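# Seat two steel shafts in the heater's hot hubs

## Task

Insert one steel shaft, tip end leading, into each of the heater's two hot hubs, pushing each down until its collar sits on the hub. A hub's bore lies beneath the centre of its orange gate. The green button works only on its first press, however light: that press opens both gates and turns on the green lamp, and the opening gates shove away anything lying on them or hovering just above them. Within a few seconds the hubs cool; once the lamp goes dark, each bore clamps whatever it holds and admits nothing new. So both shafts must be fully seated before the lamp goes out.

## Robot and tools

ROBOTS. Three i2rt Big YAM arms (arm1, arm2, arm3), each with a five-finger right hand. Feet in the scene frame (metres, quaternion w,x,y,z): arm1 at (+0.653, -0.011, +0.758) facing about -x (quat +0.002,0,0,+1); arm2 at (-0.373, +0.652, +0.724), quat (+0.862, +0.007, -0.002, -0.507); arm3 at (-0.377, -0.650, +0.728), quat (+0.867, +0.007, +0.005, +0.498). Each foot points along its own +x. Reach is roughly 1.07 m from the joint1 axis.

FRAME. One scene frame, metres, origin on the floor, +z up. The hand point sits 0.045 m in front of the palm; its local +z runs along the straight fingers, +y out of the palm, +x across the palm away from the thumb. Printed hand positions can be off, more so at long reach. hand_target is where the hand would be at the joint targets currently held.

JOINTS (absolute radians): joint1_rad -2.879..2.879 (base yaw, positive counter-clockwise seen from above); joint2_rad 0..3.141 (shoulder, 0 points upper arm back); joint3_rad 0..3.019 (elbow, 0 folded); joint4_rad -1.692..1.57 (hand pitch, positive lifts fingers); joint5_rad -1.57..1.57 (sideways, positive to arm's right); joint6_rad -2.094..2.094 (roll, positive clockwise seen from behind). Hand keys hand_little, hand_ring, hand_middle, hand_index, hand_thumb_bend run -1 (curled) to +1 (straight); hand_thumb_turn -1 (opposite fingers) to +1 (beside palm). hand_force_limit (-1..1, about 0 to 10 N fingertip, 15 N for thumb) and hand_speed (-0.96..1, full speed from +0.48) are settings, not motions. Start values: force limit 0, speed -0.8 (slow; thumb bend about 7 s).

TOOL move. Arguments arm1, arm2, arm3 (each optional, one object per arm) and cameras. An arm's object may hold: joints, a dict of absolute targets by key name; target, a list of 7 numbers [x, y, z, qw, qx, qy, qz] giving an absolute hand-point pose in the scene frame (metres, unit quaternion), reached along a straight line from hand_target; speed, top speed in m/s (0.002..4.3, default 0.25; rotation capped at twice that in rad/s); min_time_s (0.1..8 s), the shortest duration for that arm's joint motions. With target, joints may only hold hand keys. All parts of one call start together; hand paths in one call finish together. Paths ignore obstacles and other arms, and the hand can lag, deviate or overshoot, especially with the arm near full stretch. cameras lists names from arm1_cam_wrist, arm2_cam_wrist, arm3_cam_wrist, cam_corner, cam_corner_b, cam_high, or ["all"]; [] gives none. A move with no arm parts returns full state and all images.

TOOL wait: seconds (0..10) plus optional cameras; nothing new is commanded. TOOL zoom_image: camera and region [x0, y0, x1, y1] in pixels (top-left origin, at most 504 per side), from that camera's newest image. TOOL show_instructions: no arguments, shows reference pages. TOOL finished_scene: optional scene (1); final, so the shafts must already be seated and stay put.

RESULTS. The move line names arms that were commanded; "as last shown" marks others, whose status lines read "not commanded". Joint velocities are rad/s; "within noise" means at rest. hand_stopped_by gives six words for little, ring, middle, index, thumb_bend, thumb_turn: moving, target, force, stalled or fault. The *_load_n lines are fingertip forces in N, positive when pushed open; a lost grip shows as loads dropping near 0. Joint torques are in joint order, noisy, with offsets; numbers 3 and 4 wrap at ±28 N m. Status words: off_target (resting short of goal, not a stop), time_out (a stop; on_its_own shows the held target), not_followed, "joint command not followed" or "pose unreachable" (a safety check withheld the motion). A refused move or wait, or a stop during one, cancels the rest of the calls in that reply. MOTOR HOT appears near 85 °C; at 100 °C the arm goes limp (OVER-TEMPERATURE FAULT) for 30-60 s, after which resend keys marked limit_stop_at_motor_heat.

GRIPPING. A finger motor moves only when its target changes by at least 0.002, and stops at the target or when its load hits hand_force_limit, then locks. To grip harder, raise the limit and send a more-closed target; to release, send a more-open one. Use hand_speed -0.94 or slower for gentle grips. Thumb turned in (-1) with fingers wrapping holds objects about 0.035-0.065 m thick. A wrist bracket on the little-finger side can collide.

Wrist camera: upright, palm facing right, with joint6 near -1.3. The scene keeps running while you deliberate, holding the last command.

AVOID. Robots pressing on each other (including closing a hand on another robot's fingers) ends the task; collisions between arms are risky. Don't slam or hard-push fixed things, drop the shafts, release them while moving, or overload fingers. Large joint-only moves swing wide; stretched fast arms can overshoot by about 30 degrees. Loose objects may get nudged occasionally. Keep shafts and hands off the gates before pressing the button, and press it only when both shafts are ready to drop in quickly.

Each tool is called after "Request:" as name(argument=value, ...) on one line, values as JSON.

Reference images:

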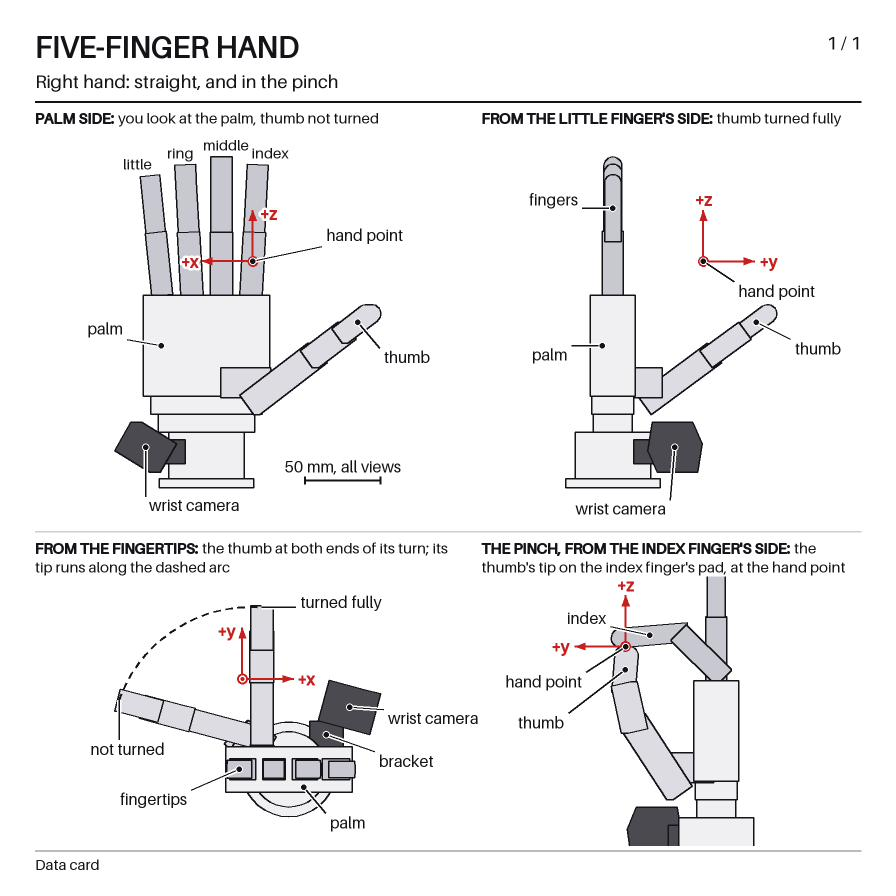

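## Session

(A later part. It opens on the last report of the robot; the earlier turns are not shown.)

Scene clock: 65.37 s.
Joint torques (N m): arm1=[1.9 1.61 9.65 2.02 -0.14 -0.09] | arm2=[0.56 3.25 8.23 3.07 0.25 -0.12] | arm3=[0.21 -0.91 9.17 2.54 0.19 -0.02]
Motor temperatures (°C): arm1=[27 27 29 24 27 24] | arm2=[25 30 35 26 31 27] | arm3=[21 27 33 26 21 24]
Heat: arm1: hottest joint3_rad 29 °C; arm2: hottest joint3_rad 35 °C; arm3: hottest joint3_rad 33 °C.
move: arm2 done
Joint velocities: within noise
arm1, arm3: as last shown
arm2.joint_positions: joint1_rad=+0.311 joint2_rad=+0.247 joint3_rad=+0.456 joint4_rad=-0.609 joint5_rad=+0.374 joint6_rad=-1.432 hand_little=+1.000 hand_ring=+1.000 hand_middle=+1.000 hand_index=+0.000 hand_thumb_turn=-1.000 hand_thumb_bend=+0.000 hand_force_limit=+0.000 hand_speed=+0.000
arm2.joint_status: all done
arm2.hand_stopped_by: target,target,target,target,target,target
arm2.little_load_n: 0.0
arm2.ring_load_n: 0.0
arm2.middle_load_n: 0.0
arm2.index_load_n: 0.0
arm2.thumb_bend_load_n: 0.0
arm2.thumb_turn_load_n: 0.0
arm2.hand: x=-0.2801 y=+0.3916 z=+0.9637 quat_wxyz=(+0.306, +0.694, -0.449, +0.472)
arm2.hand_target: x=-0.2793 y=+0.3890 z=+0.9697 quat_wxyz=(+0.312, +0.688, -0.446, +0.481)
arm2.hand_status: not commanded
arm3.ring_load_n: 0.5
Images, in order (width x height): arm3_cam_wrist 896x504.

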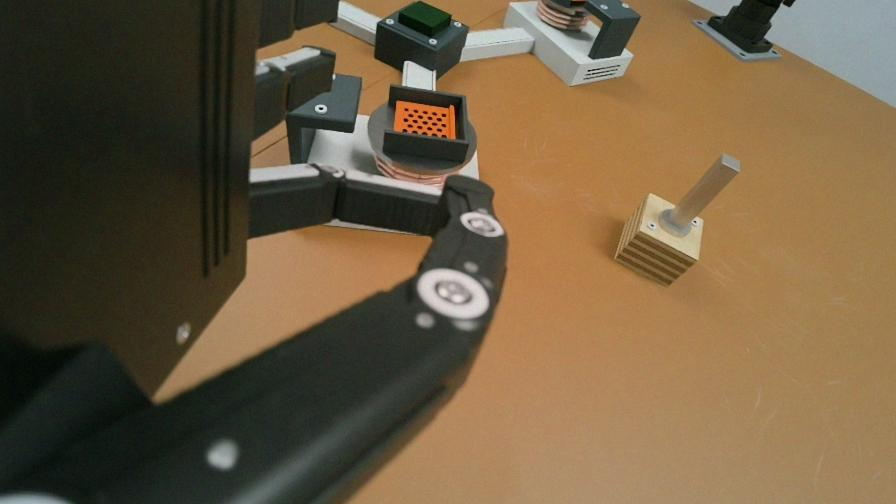

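Request:
move(arm2={"target": [-0.40, 0.33, 0.97, 0.4426, 0.5210, -0.6320, 0.3649], "joints": {"hand_thumb_bend": 1.0, "hand_index": 1.0}}, arm3={"target": [0.009, -0.60, 0.97, -0.3124, 0.6870, 0.4461, 0.4811]}, cameras=["arm2_cam_wrist", "arm3_cam_wrist"])

Request:
move(arm2={"target": [-0.32, 0.33, 0.97, 0.4426, 0.5210, -0.6320, 0.3649]}, arm3={"target": [0.059, -0.60, 0.97, -0.3124, 0.6870, 0.4461, 0.4811]}, cameras=["arm2_cam_wrist", "arm3_cam_wrist"])

Request:
move(arm2={"target": [-0.32, 0.33, 1.05, 0.4426, 0.5210, -0.6320, 0.3649]}, arm3={"target": [0.059, -0.60, 1.05, -0.3124, 0.6870, 0.4461, 0.4811]}, cameras=["arm2_cam_wrist", "arm3_cam_wrist"])

Scene clock: 69.47 s.
Joint torques (N m): arm1=[1.96 1.61 9.65 2.02 -0.14 -0.1] | arm2=[-0.03 1.44 11.51 2.99 0.31 0.09] | arm3=[-0.62 -2.32 12.36 1.92 -0.6 -0.07]
Motor temperatures (°C): arm1=[27 27 29 24 27 24] | arm2=[25 30 35 26 31 27] | arm3=[21 27 33 26 21 24]
Heat: arm1: hottest joint3_rad 29 °C; arm2: hottest joint3_rad 35 °C; arm3: hottest joint3_rad 33 °C.
move: arm2 off_target; arm3 off_target
Joint velocities: within noise
arm1: as last shown
arm2.joint_positions: joint1_rad=-0.091 joint2_rad=+0.503 joint3_rad=+0.456 joint4_rad=-0.421 joint5_rad=+0.566 joint6_rad=-1.367 hand_little=+1.000 hand_ring=+1.000 hand_middle=+1.000 hand_index=+1.000 hand_thumb_turn=-1.000 hand_thumb_bend=+1.000 hand_force_limit=+0.000 hand_speed=+0.000
arm2.joint_status: all done
arm2.hand_stopped_by: target,target,target,target,target,target
arm2.little_load_n: 0.5
arm2.ring_load_n: 0.0
arm2.middle_load_n: 0.0
arm2.index_load_n: 0.0
arm2.thumb_bend_load_n: 0.0
arm2.thumb_turn_load_n: 0.0
arm2.hand: x=-0.4013 y=+0.3402 z=+0.9431 quat_wxyz=(+0.435, +0.545, -0.631, +0.339)
arm2.hand_target: x=-0.4001 y=+0.3318 z=+0.9699 quat_wxyz=(+0.443, +0.521, -0.632, +0.365)
arm2.hand_status: off_target (0.029 m and 4.2 deg from the pose sent, 0.135 m and 35.2 deg at the start)
arm3.joint_positions: joint1_rad=-1.296 joint2_rad=+0.775 joint3_rad=+0.508 joint4_rad=-0.378 joint5_rad=-1.161 joint6_rad=-2.088 hand_little=+1.000 hand_ring=+1.000 hand_middle=+1.000 hand_index=+1.000 hand_thumb_turn=+1.000 hand_thumb_bend=+1.000 hand_force_limit=+0.000 hand_speed=-0.800
arm3.joint_status: not commanded
arm3.hand_stopped_by: target,target,target,target,target,target
arm3.little_load_n: 0.0
arm3.ring_load_n: 0.0
arm3.middle_load_n: 0.0
arm3.index_load_n: 0.0
arm3.thumb_bend_load_n: 0.0
arm3.thumb_turn_load_n: 0.0
arm3.hand: x=-0.0068 y=-0.5912 z=+0.9399 quat_wxyz=(-0.320, +0.712, +0.337, +0.526)
arm3.hand_target: x=+0.0072 y=-0.5991 z=+0.9701 quat_wxyz=(-0.299, +0.698, +0.350, +0.548)
arm3.hand_status: off_target (0.035 m and 13.9 deg from the pose sent, 0.345 m and 3.6 deg at the start; a joint's target at an end of its range on 39 of 68 steps)
Images, in order (width x height): arm2_cam_wrist 896x504, arm3_cam_wrist 896x504.

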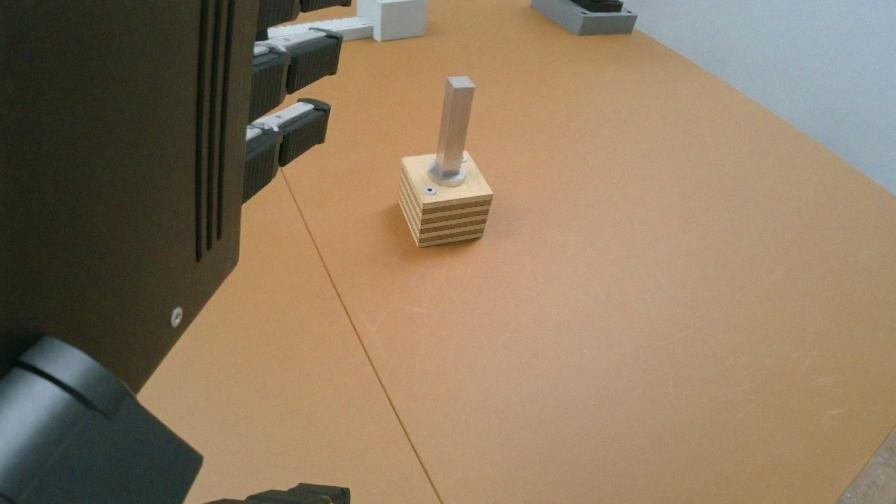

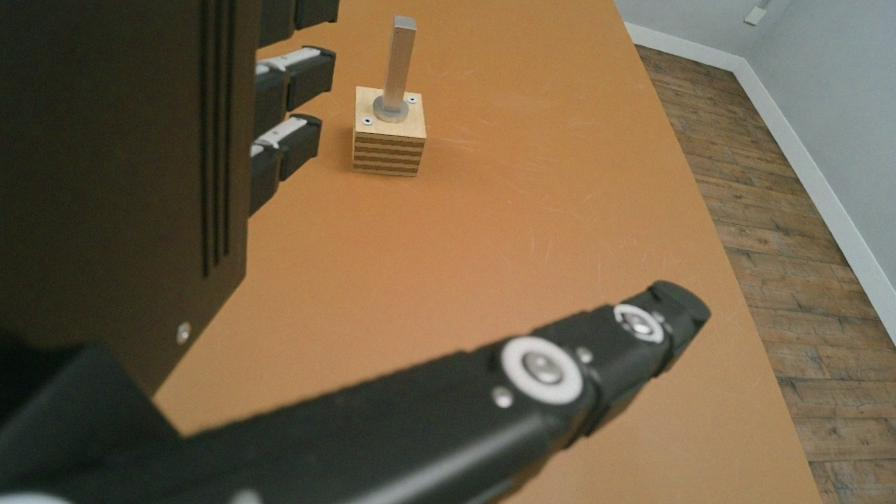

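Scene clock: 70.80 s.
Joint torques (N m): arm1=[2.02 1.61 9.63 2.02 -0.14 -0.1] | arm2=[0.85 -0.32 12.42 2.03 0.64 0.08] | arm3=[0.85 -4.78 12.41 1.98 -0.63 0.08]
Motor temperatures (°C): arm1=[27 26 29 24 27 24] | arm2=[25 30 35 26 31 27] | arm3=[21 27 33 26 21 24]
Heat: arm1: hottest joint3_rad 29 °C; arm2: hottest joint3_rad 35 °C; arm3: hottest joint3_rad 33 °C.
move: arm2 off_target; arm3 off_target
Joint velocities: within noise
arm1: as last shown
arm2.joint_positions: joint1_rad=+0.238 joint2_rad=+0.696 joint3_rad=+0.512 joint4_rad=-0.421 joint5_rad=+0.866 joint6_rad=-1.162 hand_little=+1.000 hand_ring=+1.000 hand_middle=+1.000 hand_index=+1.000 hand_thumb_turn=-1.000 hand_thumb_bend=+1.000 hand_force_limit=+0.000 hand_speed=+0.000
arm2.joint_status: not commanded
arm2.hand_stopped_by: target,target,target,target,target,target
arm2.little_load_n: 0.0
arm2.ring_load_n: 0.0
arm2.middle_load_n: 0.0
arm2.index_load_n: 0.0
arm2.thumb_bend_load_n: 0.0
arm2.thumb_turn_load_n: 0.5
arm2.hand: x=-0.3298 y=+0.3405 z=+0.9392 quat_wxyz=(+0.445, +0.544, -0.628, +0.335)
arm2.hand_target: x=-0.3209 y=+0.3316 z=+0.9696 quat_wxyz=(+0.443, +0.521, -0.632, +0.365)
arm2.hand_status: off_target (0.034 m and 4.3 deg from the pose sent, 0.086 m and 4.2 deg at the start)
arm3.joint_positions: joint1_rad=-1.289 joint2_rad=+0.960 joint3_rad=+0.597 joint4_rad=-0.288 joint5_rad=-1.154 joint6_rad=-2.089 hand_little=+1.000 hand_ring=+1.000 hand_middle=+1.000 hand_index=+1.000 hand_thumb_turn=+1.000 hand_thumb_bend=+1.000 hand_force_limit=+0.000 hand_speed=-0.800
arm3.joint_status: not commanded
arm3.hand_stopped_by: target,target,target,target,target,target
arm3.little_load_n: 0.0
arm3.ring_load_n: 0.0
arm3.middle_load_n: 0.0
arm3.index_load_n: 0.0
arm3.thumb_bend_load_n: 0.0
arm3.thumb_turn_load_n: 0.5
arm3.hand: x=+0.0411 y=-0.6016 z=+0.9380 quat_wxyz=(-0.321, +0.714, +0.337, +0.523)
arm3.hand_target: x=+0.0567 y=-0.5994 z=+0.9702 quat_wxyz=(-0.306, +0.694, +0.360, +0.543)
arm3.hand_status: off_target (0.037 m and 13.8 deg from the pose sent, 0.073 m and 13.9 deg at the start; a joint's target at an end of its range on 40 of 40 steps)
Images, in order (width x height): arm2_cam_wrist 896x504, arm3_cam_wrist 896x504.

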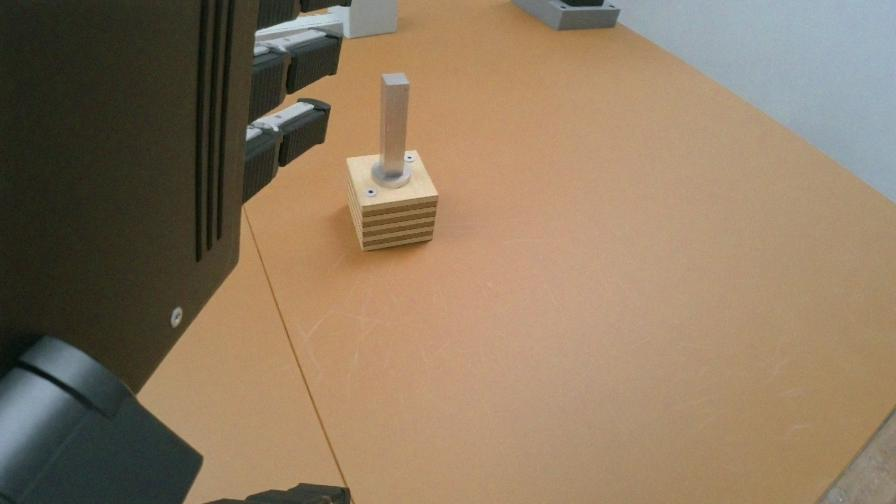

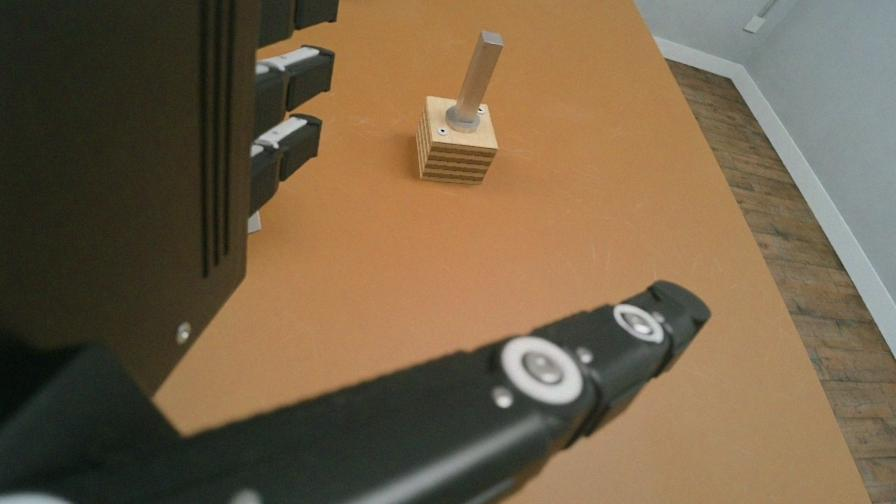

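Scene clock: 71.93 s.
Joint torques (N m): arm1=[1.96 1.61 9.65 2.02 -0.14 -0.1] | arm2=[1.14 0.85 11.84 1.37 0.6 0.09] | arm3=[-0.03 -4.37 12.31 1.06 -0.47 -0.02]
Motor temperatures (°C): arm1=[27 26 30 24 27 24] | arm2=[25 30 36 26 31 27] | arm3=[21 27 34 26 21 24]
Heat: arm1: hottest joint3_rad 30 °C; arm2: hottest joint3_rad 36 °C; arm3: hottest joint3_rad 34 °C.
move: arm2 off_target; arm3 off_target
Joint velocities: within noise
arm1: as last shown
arm1.middle_load_n: 0.5
arm2.joint_positions: joint1_rad=+0.238 joint2_rad=+0.688 joint3_rad=+0.733 joint4_rad=-0.619 joint5_rad=+0.870 joint6_rad=-1.160 hand_little=+1.000 hand_ring=+1.000 hand_middle=+1.000 hand_index=+1.000 hand_thumb_turn=-1.000 hand_thumb_bend=+1.000 hand_force_limit=+0.000 hand_speed=+0.000
arm2.joint_status: not commanded
arm2.hand_stopped_by: target,target,target,target,target,target
arm2.little_load_n: 0.0
arm2.ring_load_n: 0.0
arm2.middle_load_n: 0.0
arm2.index_load_n: 0.0
arm2.thumb_bend_load_n: 0.0
arm2.thumb_turn_load_n: 0.5
arm2.hand: x=-0.3259 y=+0.3340 z=+1.0280 quat_wxyz=(+0.445, +0.533, -0.630, +0.348)
arm2.hand_target: x=-0.3204 y=+0.3306 z=+1.0497 quat_wxyz=(+0.443, +0.521, -0.632, +0.365)
arm2.hand_status: off_target (0.023 m and 2.4 deg from the pose sent, 0.112 m and 4.3 deg at the start)
arm3.joint_positions: joint1_rad=-1.289 joint2_rad=+0.912 joint3_rad=+0.785 joint4_rad=-0.493 joint5_rad=-1.168 joint6_rad=-2.089 hand_little=+1.000 hand_ring=+1.000 hand_middle=+1.000 hand_index=+1.000 hand_thumb_turn=+1.000 hand_thumb_bend=+1.000 hand_force_limit=+0.000 hand_speed=-0.800
arm3.joint_status: not commanded
arm3.hand_stopped_by: target,target,target,target,target,target
arm3.little_load_n: 0.0
arm3.ring_load_n: 0.0
arm3.middle_load_n: 0.0
arm3.index_load_n: 0.0
arm3.thumb_bend_load_n: 0.0
arm3.thumb_turn_load_n: 0.0
arm3.hand: x=+0.0502 y=-0.6022 z=+1.0243 quat_wxyz=(-0.318, +0.703, +0.346, +0.533)
arm3.hand_target: x=+0.0579 y=-0.5994 z=+1.0497 quat_wxyz=(-0.308, +0.691, +0.362, +0.545)
arm3.hand_status: off_target (0.027 m and 13.1 deg from the pose sent, 0.113 m and 13.8 deg at the start; a joint's target at an end of its range on 34 of 34 steps)
Images, in order (width x height): arm2_cam_wrist 896x504, arm3_cam_wrist 896x504.

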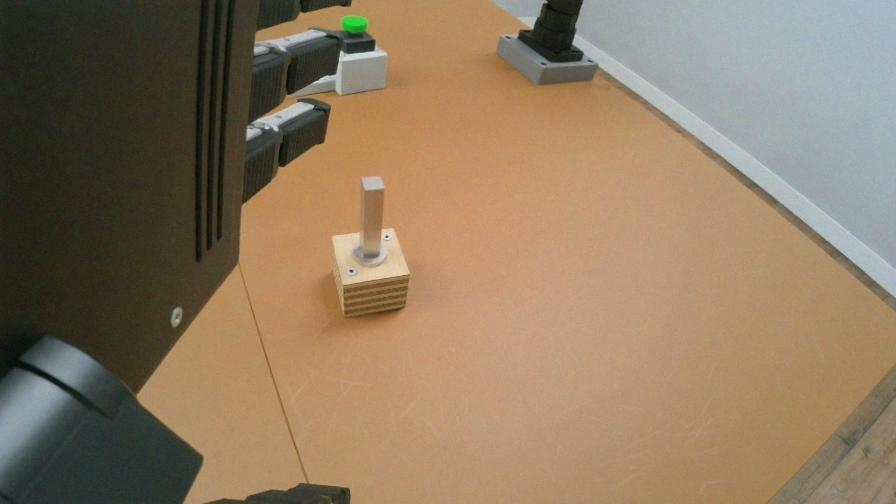

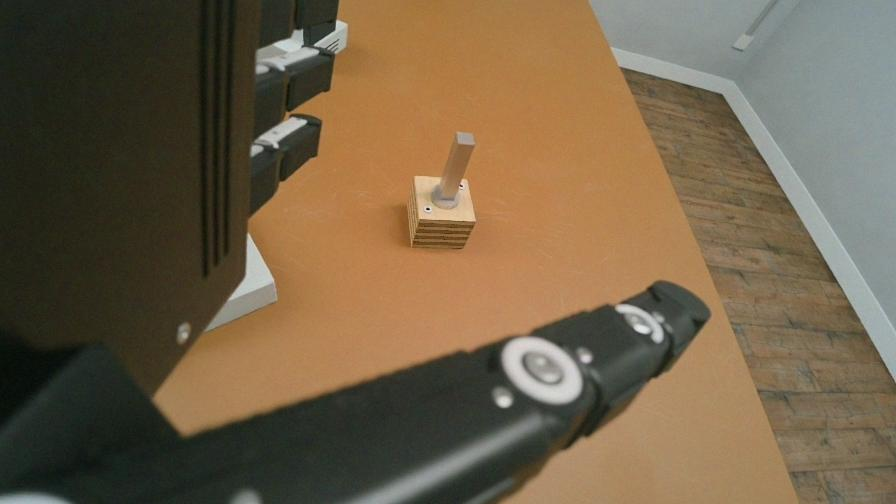

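Request:
move(arm2={"target": [-0.396, 0.198, 0.95, 0.5574, 0.4399, -0.5336, 0.4595]}, arm3={"target": [0.02, -0.346, 0.98, 0.1502, 0.6764, -0.1438, 0.7066], "joints": {"hand_thumb_turn": -1, "hand_speed": 0.0}}, cameras=["all"])

Scene clock: 85.73 s.
Joint torques (N m): arm1=[2.02 1.55 9.63 2.03 -0.14 -0.09] | arm2=[-0.15 -3.66 6.32 3 -0.09 -0.12] | arm3=[0.62 -12.63 9.73 1.59 -0.49 -0.07]
Motor temperatures (°C): arm1=[27 26 30 24 27 24] | arm2=[25 30 36 25 31 27] | arm3=[21 27 37 26 21 24]
Heat: arm1: hottest joint3_rad 30 °C; arm2: hottest joint3_rad 36 °C; arm3: hottest joint3_rad 37 °C.
move: arm2 done; arm3 off_target
Joint velocities: within noise
arm1.joint_positions: joint1_rad=-0.392 joint2_rad=+0.614 joint3_rad=+1.410 joint4_rad=-1.275 joint5_rad=-0.205 joint6_rad=-1.509 hand_little=+1.000 hand_ring=+1.000 hand_middle=+1.000 hand_index=+1.000 hand_thumb_turn=+1.000 hand_thumb_bend=+1.000 hand_force_limit=+0.000 hand_speed=-0.800
arm1.joint_status: not commanded
arm1.hand_stopped_by: target,target,target,target,target,target
arm1.little_load_n: 0.0
arm1.ring_load_n: 0.0
arm1.middle_load_n: 0.0
arm1.index_load_n: 0.0
arm1.thumb_bend_load_n: 0.5
arm1.thumb_turn_load_n: 0.0
arm1.hand: x=+0.4312 y=+0.1010 z=+1.2770 quat_wxyz=(-0.524, +0.141, +0.840, +0.000)
arm1.hand_target: x=+0.4325 y=+0.1004 z=+1.2875 quat_wxyz=(-0.534, +0.138, +0.834, +0.002)
arm1.hand_status: not commanded
arm2.joint_positions: joint1_rad=-0.224 joint2_rad=+1.138 joint3_rad=+0.403 joint4_rad=+0.775 joint5_rad=+0.471 joint6_rad=-1.595 hand_little=+1.000 hand_ring=+1.000 hand_middle=+1.000 hand_index=+1.000 hand_thumb_turn=-1.000 hand_thumb_bend=+1.000 hand_force_limit=+0.000 hand_speed=+0.000
arm2.joint_status: not commanded
arm2.hand_stopped_by: target,target,target,target,target,target
arm2.little_load_n: 0.0
arm2.ring_load_n: -0.5
arm2.middle_load_n: 0.0
arm2.index_load_n: 0.0
arm2.thumb_bend_load_n: 0.0
arm2.thumb_turn_load_n: 0.0
arm2.hand: x=-0.3924 y=+0.1979 z=+0.9458 quat_wxyz=(+0.551, +0.445, -0.538, +0.457)
arm2.hand_target: x=-0.3960 y=+0.1981 z=+0.9500 quat_wxyz=(+0.557, +0.440, -0.534, +0.459)
arm2.hand_status: done (0.006 m and 1.1 deg from the pose sent, 0.172 m and 23.8 deg at the start)
arm3.joint_positions: joint1_rad=+0.020 joint2_rad=+1.723 joint3_rad=+0.957 joint4_rad=+1.242 joint5_rad=+1.478 joint6_rad=-2.088 hand_little=+1.000 hand_ring=+1.000 hand_middle=+1.000 hand_index=+1.000 hand_thumb_turn=-1.000 hand_thumb_bend=+1.000 hand_force_limit=+0.000 hand_speed=+0.000
arm3.joint_status: all done
arm3.hand_stopped_by: target,target,target,target,target,target
arm3.little_load_n: 0.0
arm3.ring_load_n: 0.0
arm3.middle_load_n: 0.0
arm3.index_load_n: -0.5
arm3.thumb_bend_load_n: 0.0
arm3.thumb_turn_load_n: 0.0
arm3.hand: x=+0.0171 y=-0.3626 z=+0.9677 quat_wxyz=(+0.166, +0.685, -0.133, +0.697)
arm3.hand_target: x=+0.0195 y=-0.3468 z=+0.9800 quat_wxyz=(+0.147, +0.681, -0.143, +0.703)
arm3.hand_status: off_target (0.021 m and 2.7 deg from the pose sent, 0.262 m and 81.9 deg at the start; a joint's target at an end of its range on 20 of 142 steps)
pictures: arm1_cam_wrist, arm2_cam_wrist, arm3_cam_wrist, cam_corner, cam_corner_b, cam_high
Images, in order (width x height): arm1_cam_wrist 896x504, arm2_cam_wrist 896x504, arm3_cam_wrist 896x504, cam_corner 896x504, cam_corner_b 896x504, cam_high 896x504.

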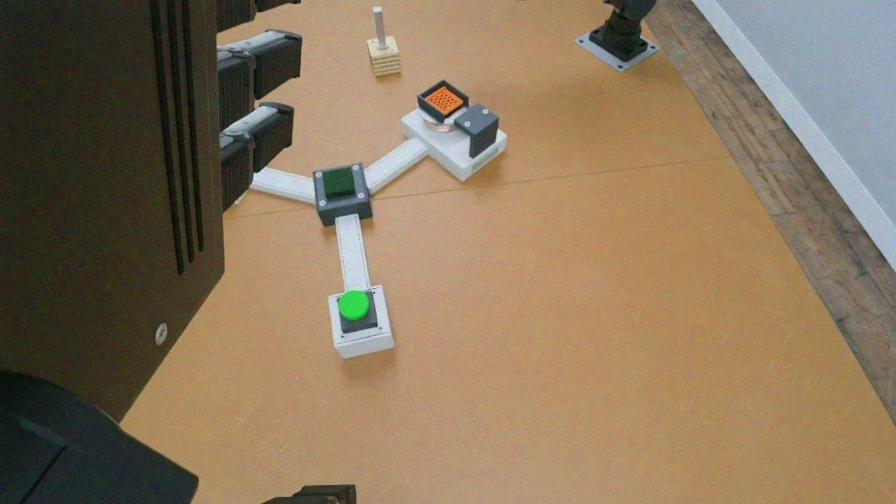

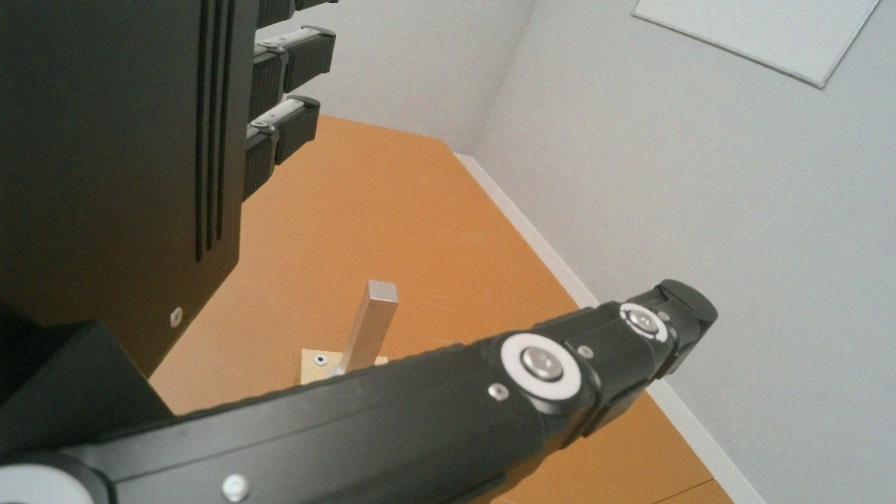

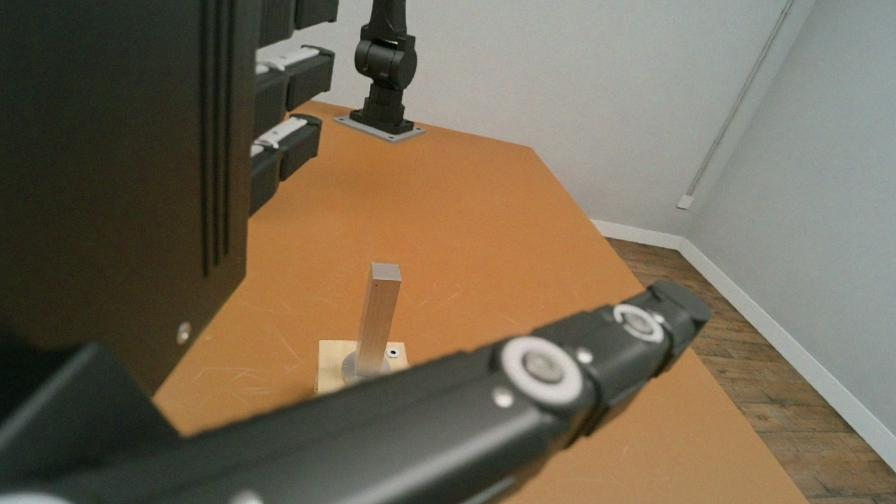

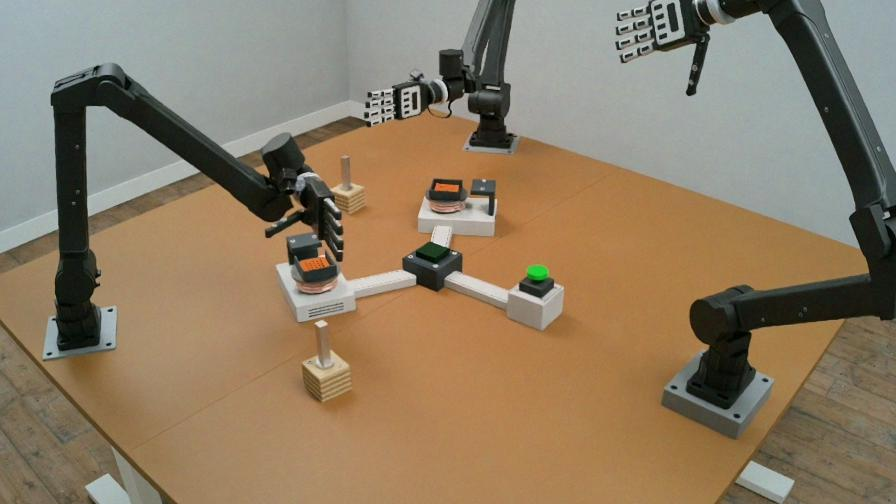

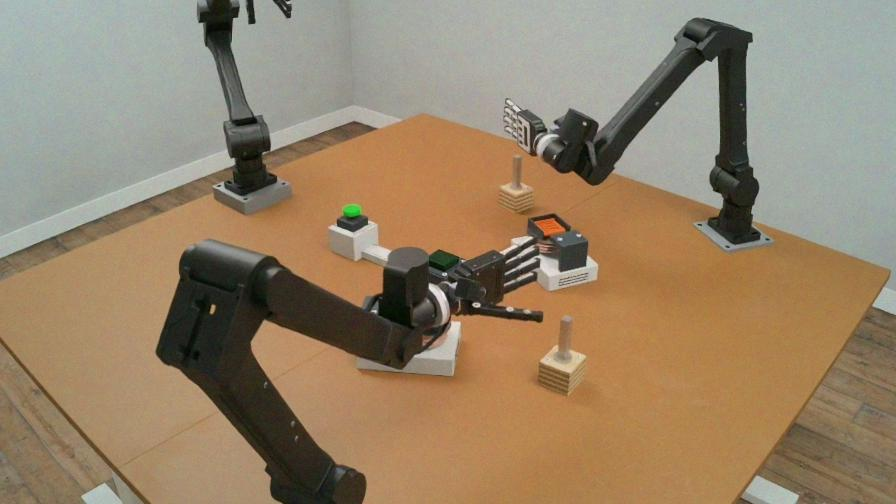

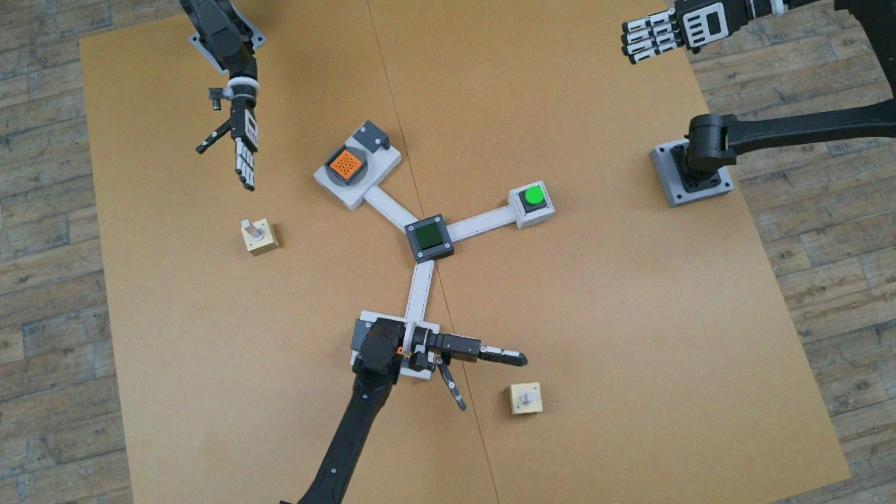

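Request:
zoom_image(camera="arm2_cam_wrist", region=[290, 250, 430, 400])

Request:
zoom_image(camera="arm3_cam_wrist", region=[300, 240, 440, 400])

Scaled by 3.360 from the camera's image (finer frame: 1280x720).

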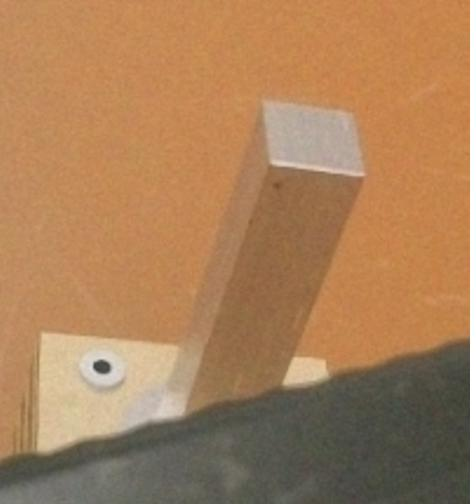

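Scaled by 3.150 from the camera's image (finer frame: 1280x720).

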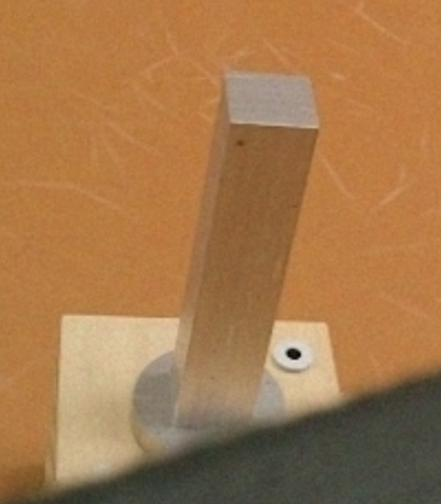

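Request:
move(arm2={"target": [-0.4064, 0.0788, 0.95, 0.4956, 0.5043, -0.4956, 0.5043]}, arm3={"target": [0.140, -0.412, 0.97, -0.4305, 0.561, 0.4305, 0.561]}, cameras=["arm2_cam_wrist", "arm3_cam_wrist", "cam_high"])

Scene clock: 94.33 s.
Joint torques (N m): arm1=[1.96 1.61 9.65 2.03 -0.14 -0.09] | arm2=[-0.26 -6.95 9.99 1.94 -0.1 0.09] | arm3=[-1.32 -10.29 10.33 1.29 -0.15 0.06]
Motor temperatures (°C): arm1=[27 26 30 24 27 24] | arm2=[25 30 36 25 31 27] | arm3=[21 27 36 26 21 23]
Heat: arm1: hottest joint3_rad 30 °C; arm2: hottest joint3_rad 36 °C; arm3: hottest joint3_rad 36 °C.
move: arm2 off_target; arm3 off_target
Joint velocities: within noise
arm1: as last shown
arm1.thumb_bend_load_n: 0.0
arm2.joint_positions: joint1_rad=-0.427 joint2_rad=+1.373 joint3_rad=+0.595 joint4_rad=+0.752 joint5_rad=+0.058 joint6_rad=-1.594 hand_little=+1.000 hand_ring=+1.000 hand_middle=+1.000 hand_index=+1.000 hand_thumb_turn=-1.000 hand_thumb_bend=+1.000 hand_force_limit=+0.000 hand_speed=+0.000
arm2.joint_status: not commanded
arm2.hand_stopped_by: target,target,target,target,target,target
arm2.little_load_n: -0.5
arm2.ring_load_n: 0.0
arm2.middle_load_n: 0.0
arm2.index_load_n: 0.0
arm2.thumb_bend_load_n: 0.0
arm2.thumb_turn_load_n: 0.5
arm2.hand: x=-0.4031 y=+0.0960 z=+0.9290 quat_wxyz=(+0.489, +0.518, -0.499, +0.494)
arm2.hand_target: x=-0.4064 y=+0.0805 z=+0.9503 quat_wxyz=(+0.496, +0.504, -0.495, +0.504)
arm2.hand_status: off_target (0.027 m and 2.2 deg from the pose sent, 0.120 m and 11.8 deg at the start)
arm3.joint_positions: joint1_rad=-0.866 joint2_rad=+1.421 joint3_rad=+0.711 joint4_rad=+0.662 joint5_rad=-1.139 joint6_rad=-1.597 hand_little=+1.000 hand_ring=+1.000 hand_middle=+1.000 hand_index=+1.000 hand_thumb_turn=-1.000 hand_thumb_bend=+1.000 hand_force_limit=+0.000 hand_speed=+0.000
arm3.joint_status: not commanded
arm3.hand_stopped_by: target,target,target,target,target,target
arm3.little_load_n: 0.0
arm3.ring_load_n: 0.0
arm3.middle_load_n: 0.0
arm3.index_load_n: 0.0
arm3.thumb_bend_load_n: 0.0
arm3.thumb_turn_load_n: 0.0
arm3.hand: x=+0.1232 y=-0.4104 z=+0.9487 quat_wxyz=(-0.438, +0.571, +0.426, +0.547)
arm3.hand_target: x=+0.1387 y=-0.4125 z=+0.9700 quat_wxyz=(-0.430, +0.561, +0.430, +0.561)
arm3.hand_status: off_target (0.027 m and 2.2 deg from the pose sent, 0.133 m and 99.4 deg at the start)
Images, in order (width x height): arm2_cam_wrist 896x504, arm3_cam_wrist 896x504, cam_high 896x504.

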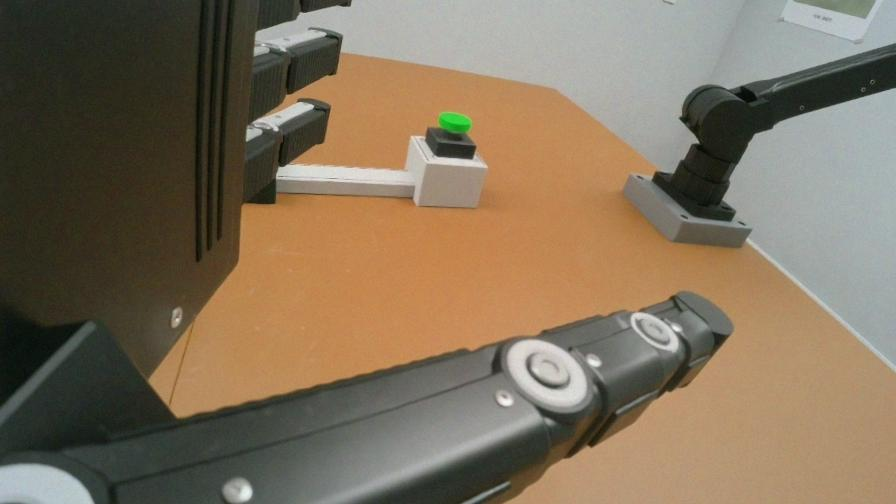

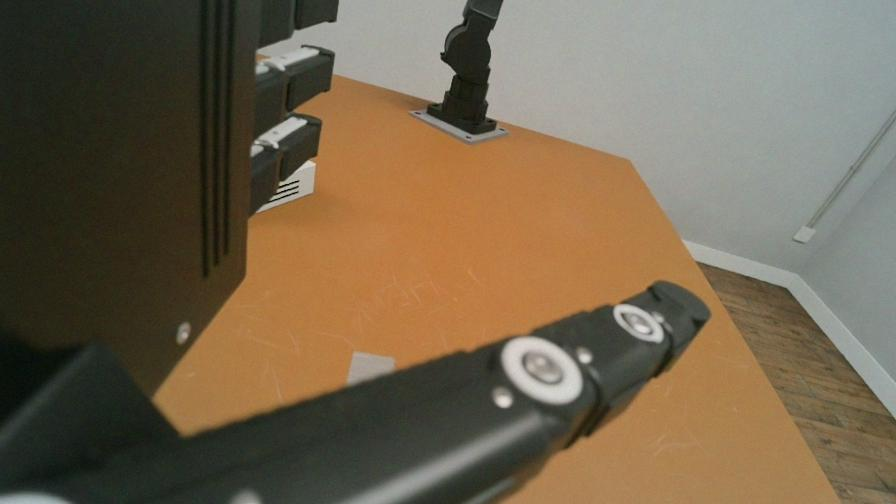

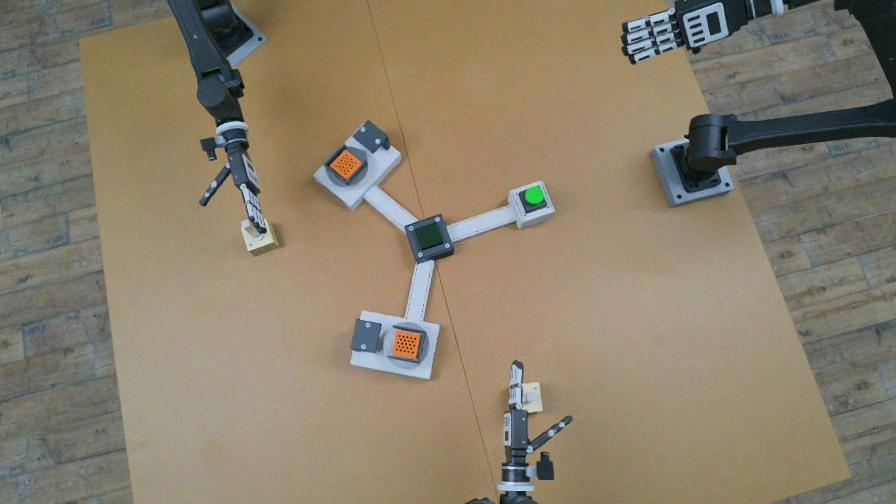

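Request:
move(arm2={"target": [-0.391, 0.067, 0.891, 0.5042, 0.4955, -0.4869, 0.5130], "speed": 0.12}, arm3={"target": [0.158, -0.4096, 0.891, -0.4380, 0.5511, 0.4229, 0.5708], "speed": 0.12}, cameras=["arm2_cam_wrist", "arm3_cam_wrist", "cam_high"])

Scene clock: 97.77 s.
Joint torques (N m): arm1=[1.96 1.61 9.65 2.02 -0.14 -0.09] | arm2=[1.26 -9.23 7.04 3.12 0.19 0.05] | arm3=[-0.79 -11.69 7.09 2.33 -0.04 0.12]
Motor temperatures (°C): arm1=[27 26 30 24 27 24] | arm2=[25 30 36 25 31 27] | arm3=[21 27 36 26 21 23]
Heat: arm1: hottest joint3_rad 30 °C; arm2: hottest joint3_rad 36 °C; arm3: hottest joint3_rad 36 °C.
move: arm2 off_target; arm3 off_target
Joint velocities: within noise
arm1: as last shown
arm2.joint_positions: joint1_rad=-0.410 joint2_rad=+1.599 joint3_rad=+0.595 joint4_rad=+0.993 joint5_rad=+0.085 joint6_rad=-1.594 hand_little=+1.000 hand_ring=+1.000 hand_middle=+1.000 hand_index=+1.000 hand_thumb_turn=-1.000 hand_thumb_bend=+1.000 hand_force_limit=+0.000 hand_speed=+0.000
arm2.joint_status: not commanded
arm2.hand_stopped_by: target,target,target,target,target,target
arm2.little_load_n: 0.0
arm2.ring_load_n: 0.0
arm2.middle_load_n: 0.0
arm2.index_load_n: 0.0
arm2.thumb_bend_load_n: 0.0
arm2.thumb_turn_load_n: 0.0
arm2.hand: x=-0.3964 y=+0.0779 z=+0.8705 quat_wxyz=(+0.495, +0.512, -0.499, +0.495)
arm2.hand_target: x=-0.3911 y=+0.0679 z=+0.8910 quat_wxyz=(+0.504, +0.496, -0.487, +0.513)
arm2.hand_status: off_target (0.024 m and 3.3 deg from the pose sent, 0.049 m and 4.1 deg at the start)
arm3.joint_positions: joint1_rad=-0.866 joint2_rad=+1.688 joint3_rad=+0.711 joint4_rad=+1.010 joint5_rad=-1.144 joint6_rad=-1.530 hand_little=+1.000 hand_ring=+1.000 hand_middle=+1.000 hand_index=+1.000 hand_thumb_turn=-1.000 hand_thumb_bend=+1.000 hand_force_limit=+0.000 hand_speed=+0.000
arm3.joint_status: not commanded
arm3.hand_stopped_by: target,target,target,target,target,target
arm3.little_load_n: 0.0
arm3.ring_load_n: 0.0
arm3.middle_load_n: 0.0
arm3.index_load_n: 0.0
arm3.thumb_bend_load_n: 0.0
arm3.thumb_turn_load_n: 0.0
arm3.hand: x=+0.1466 y=-0.4039 z=+0.8773 quat_wxyz=(-0.445, +0.559, +0.422, +0.557)
arm3.hand_target: x=+0.1575 y=-0.4097 z=+0.8911 quat_wxyz=(-0.438, +0.551, +0.423, +0.571)
arm3.hand_status: off_target (0.019 m and 2.0 deg from the pose sent, 0.067 m and 3.6 deg at the start)
Images, in order (width x height): arm2_cam_wrist 896x504, arm3_cam_wrist 896x504, cam_high 896x504.

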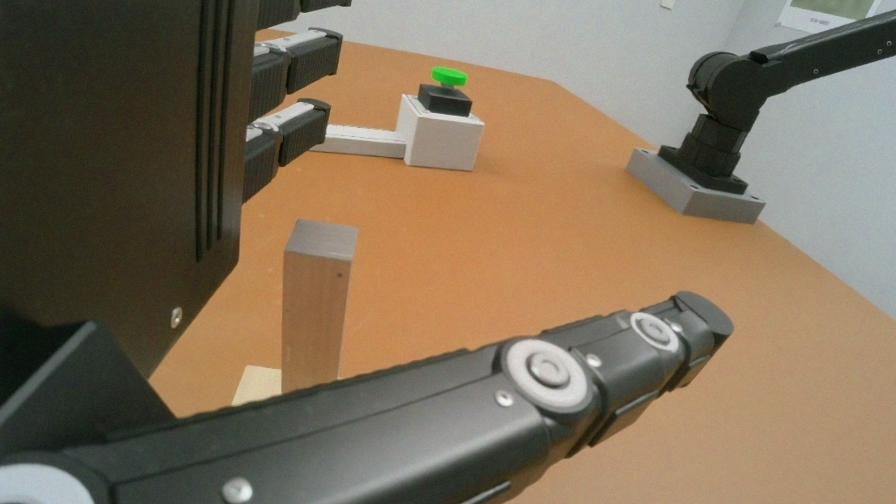

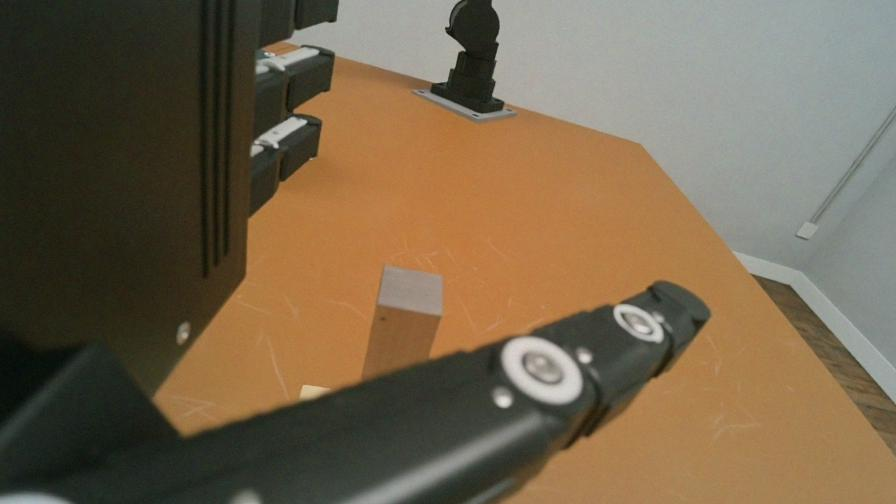

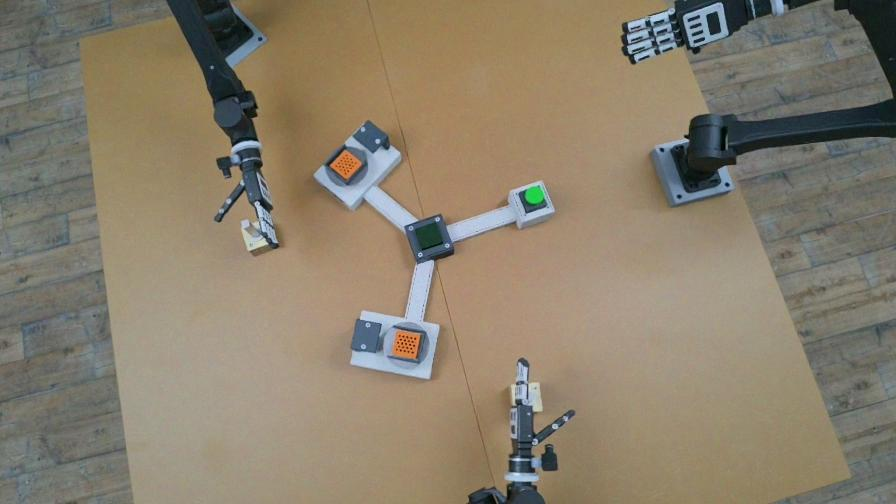

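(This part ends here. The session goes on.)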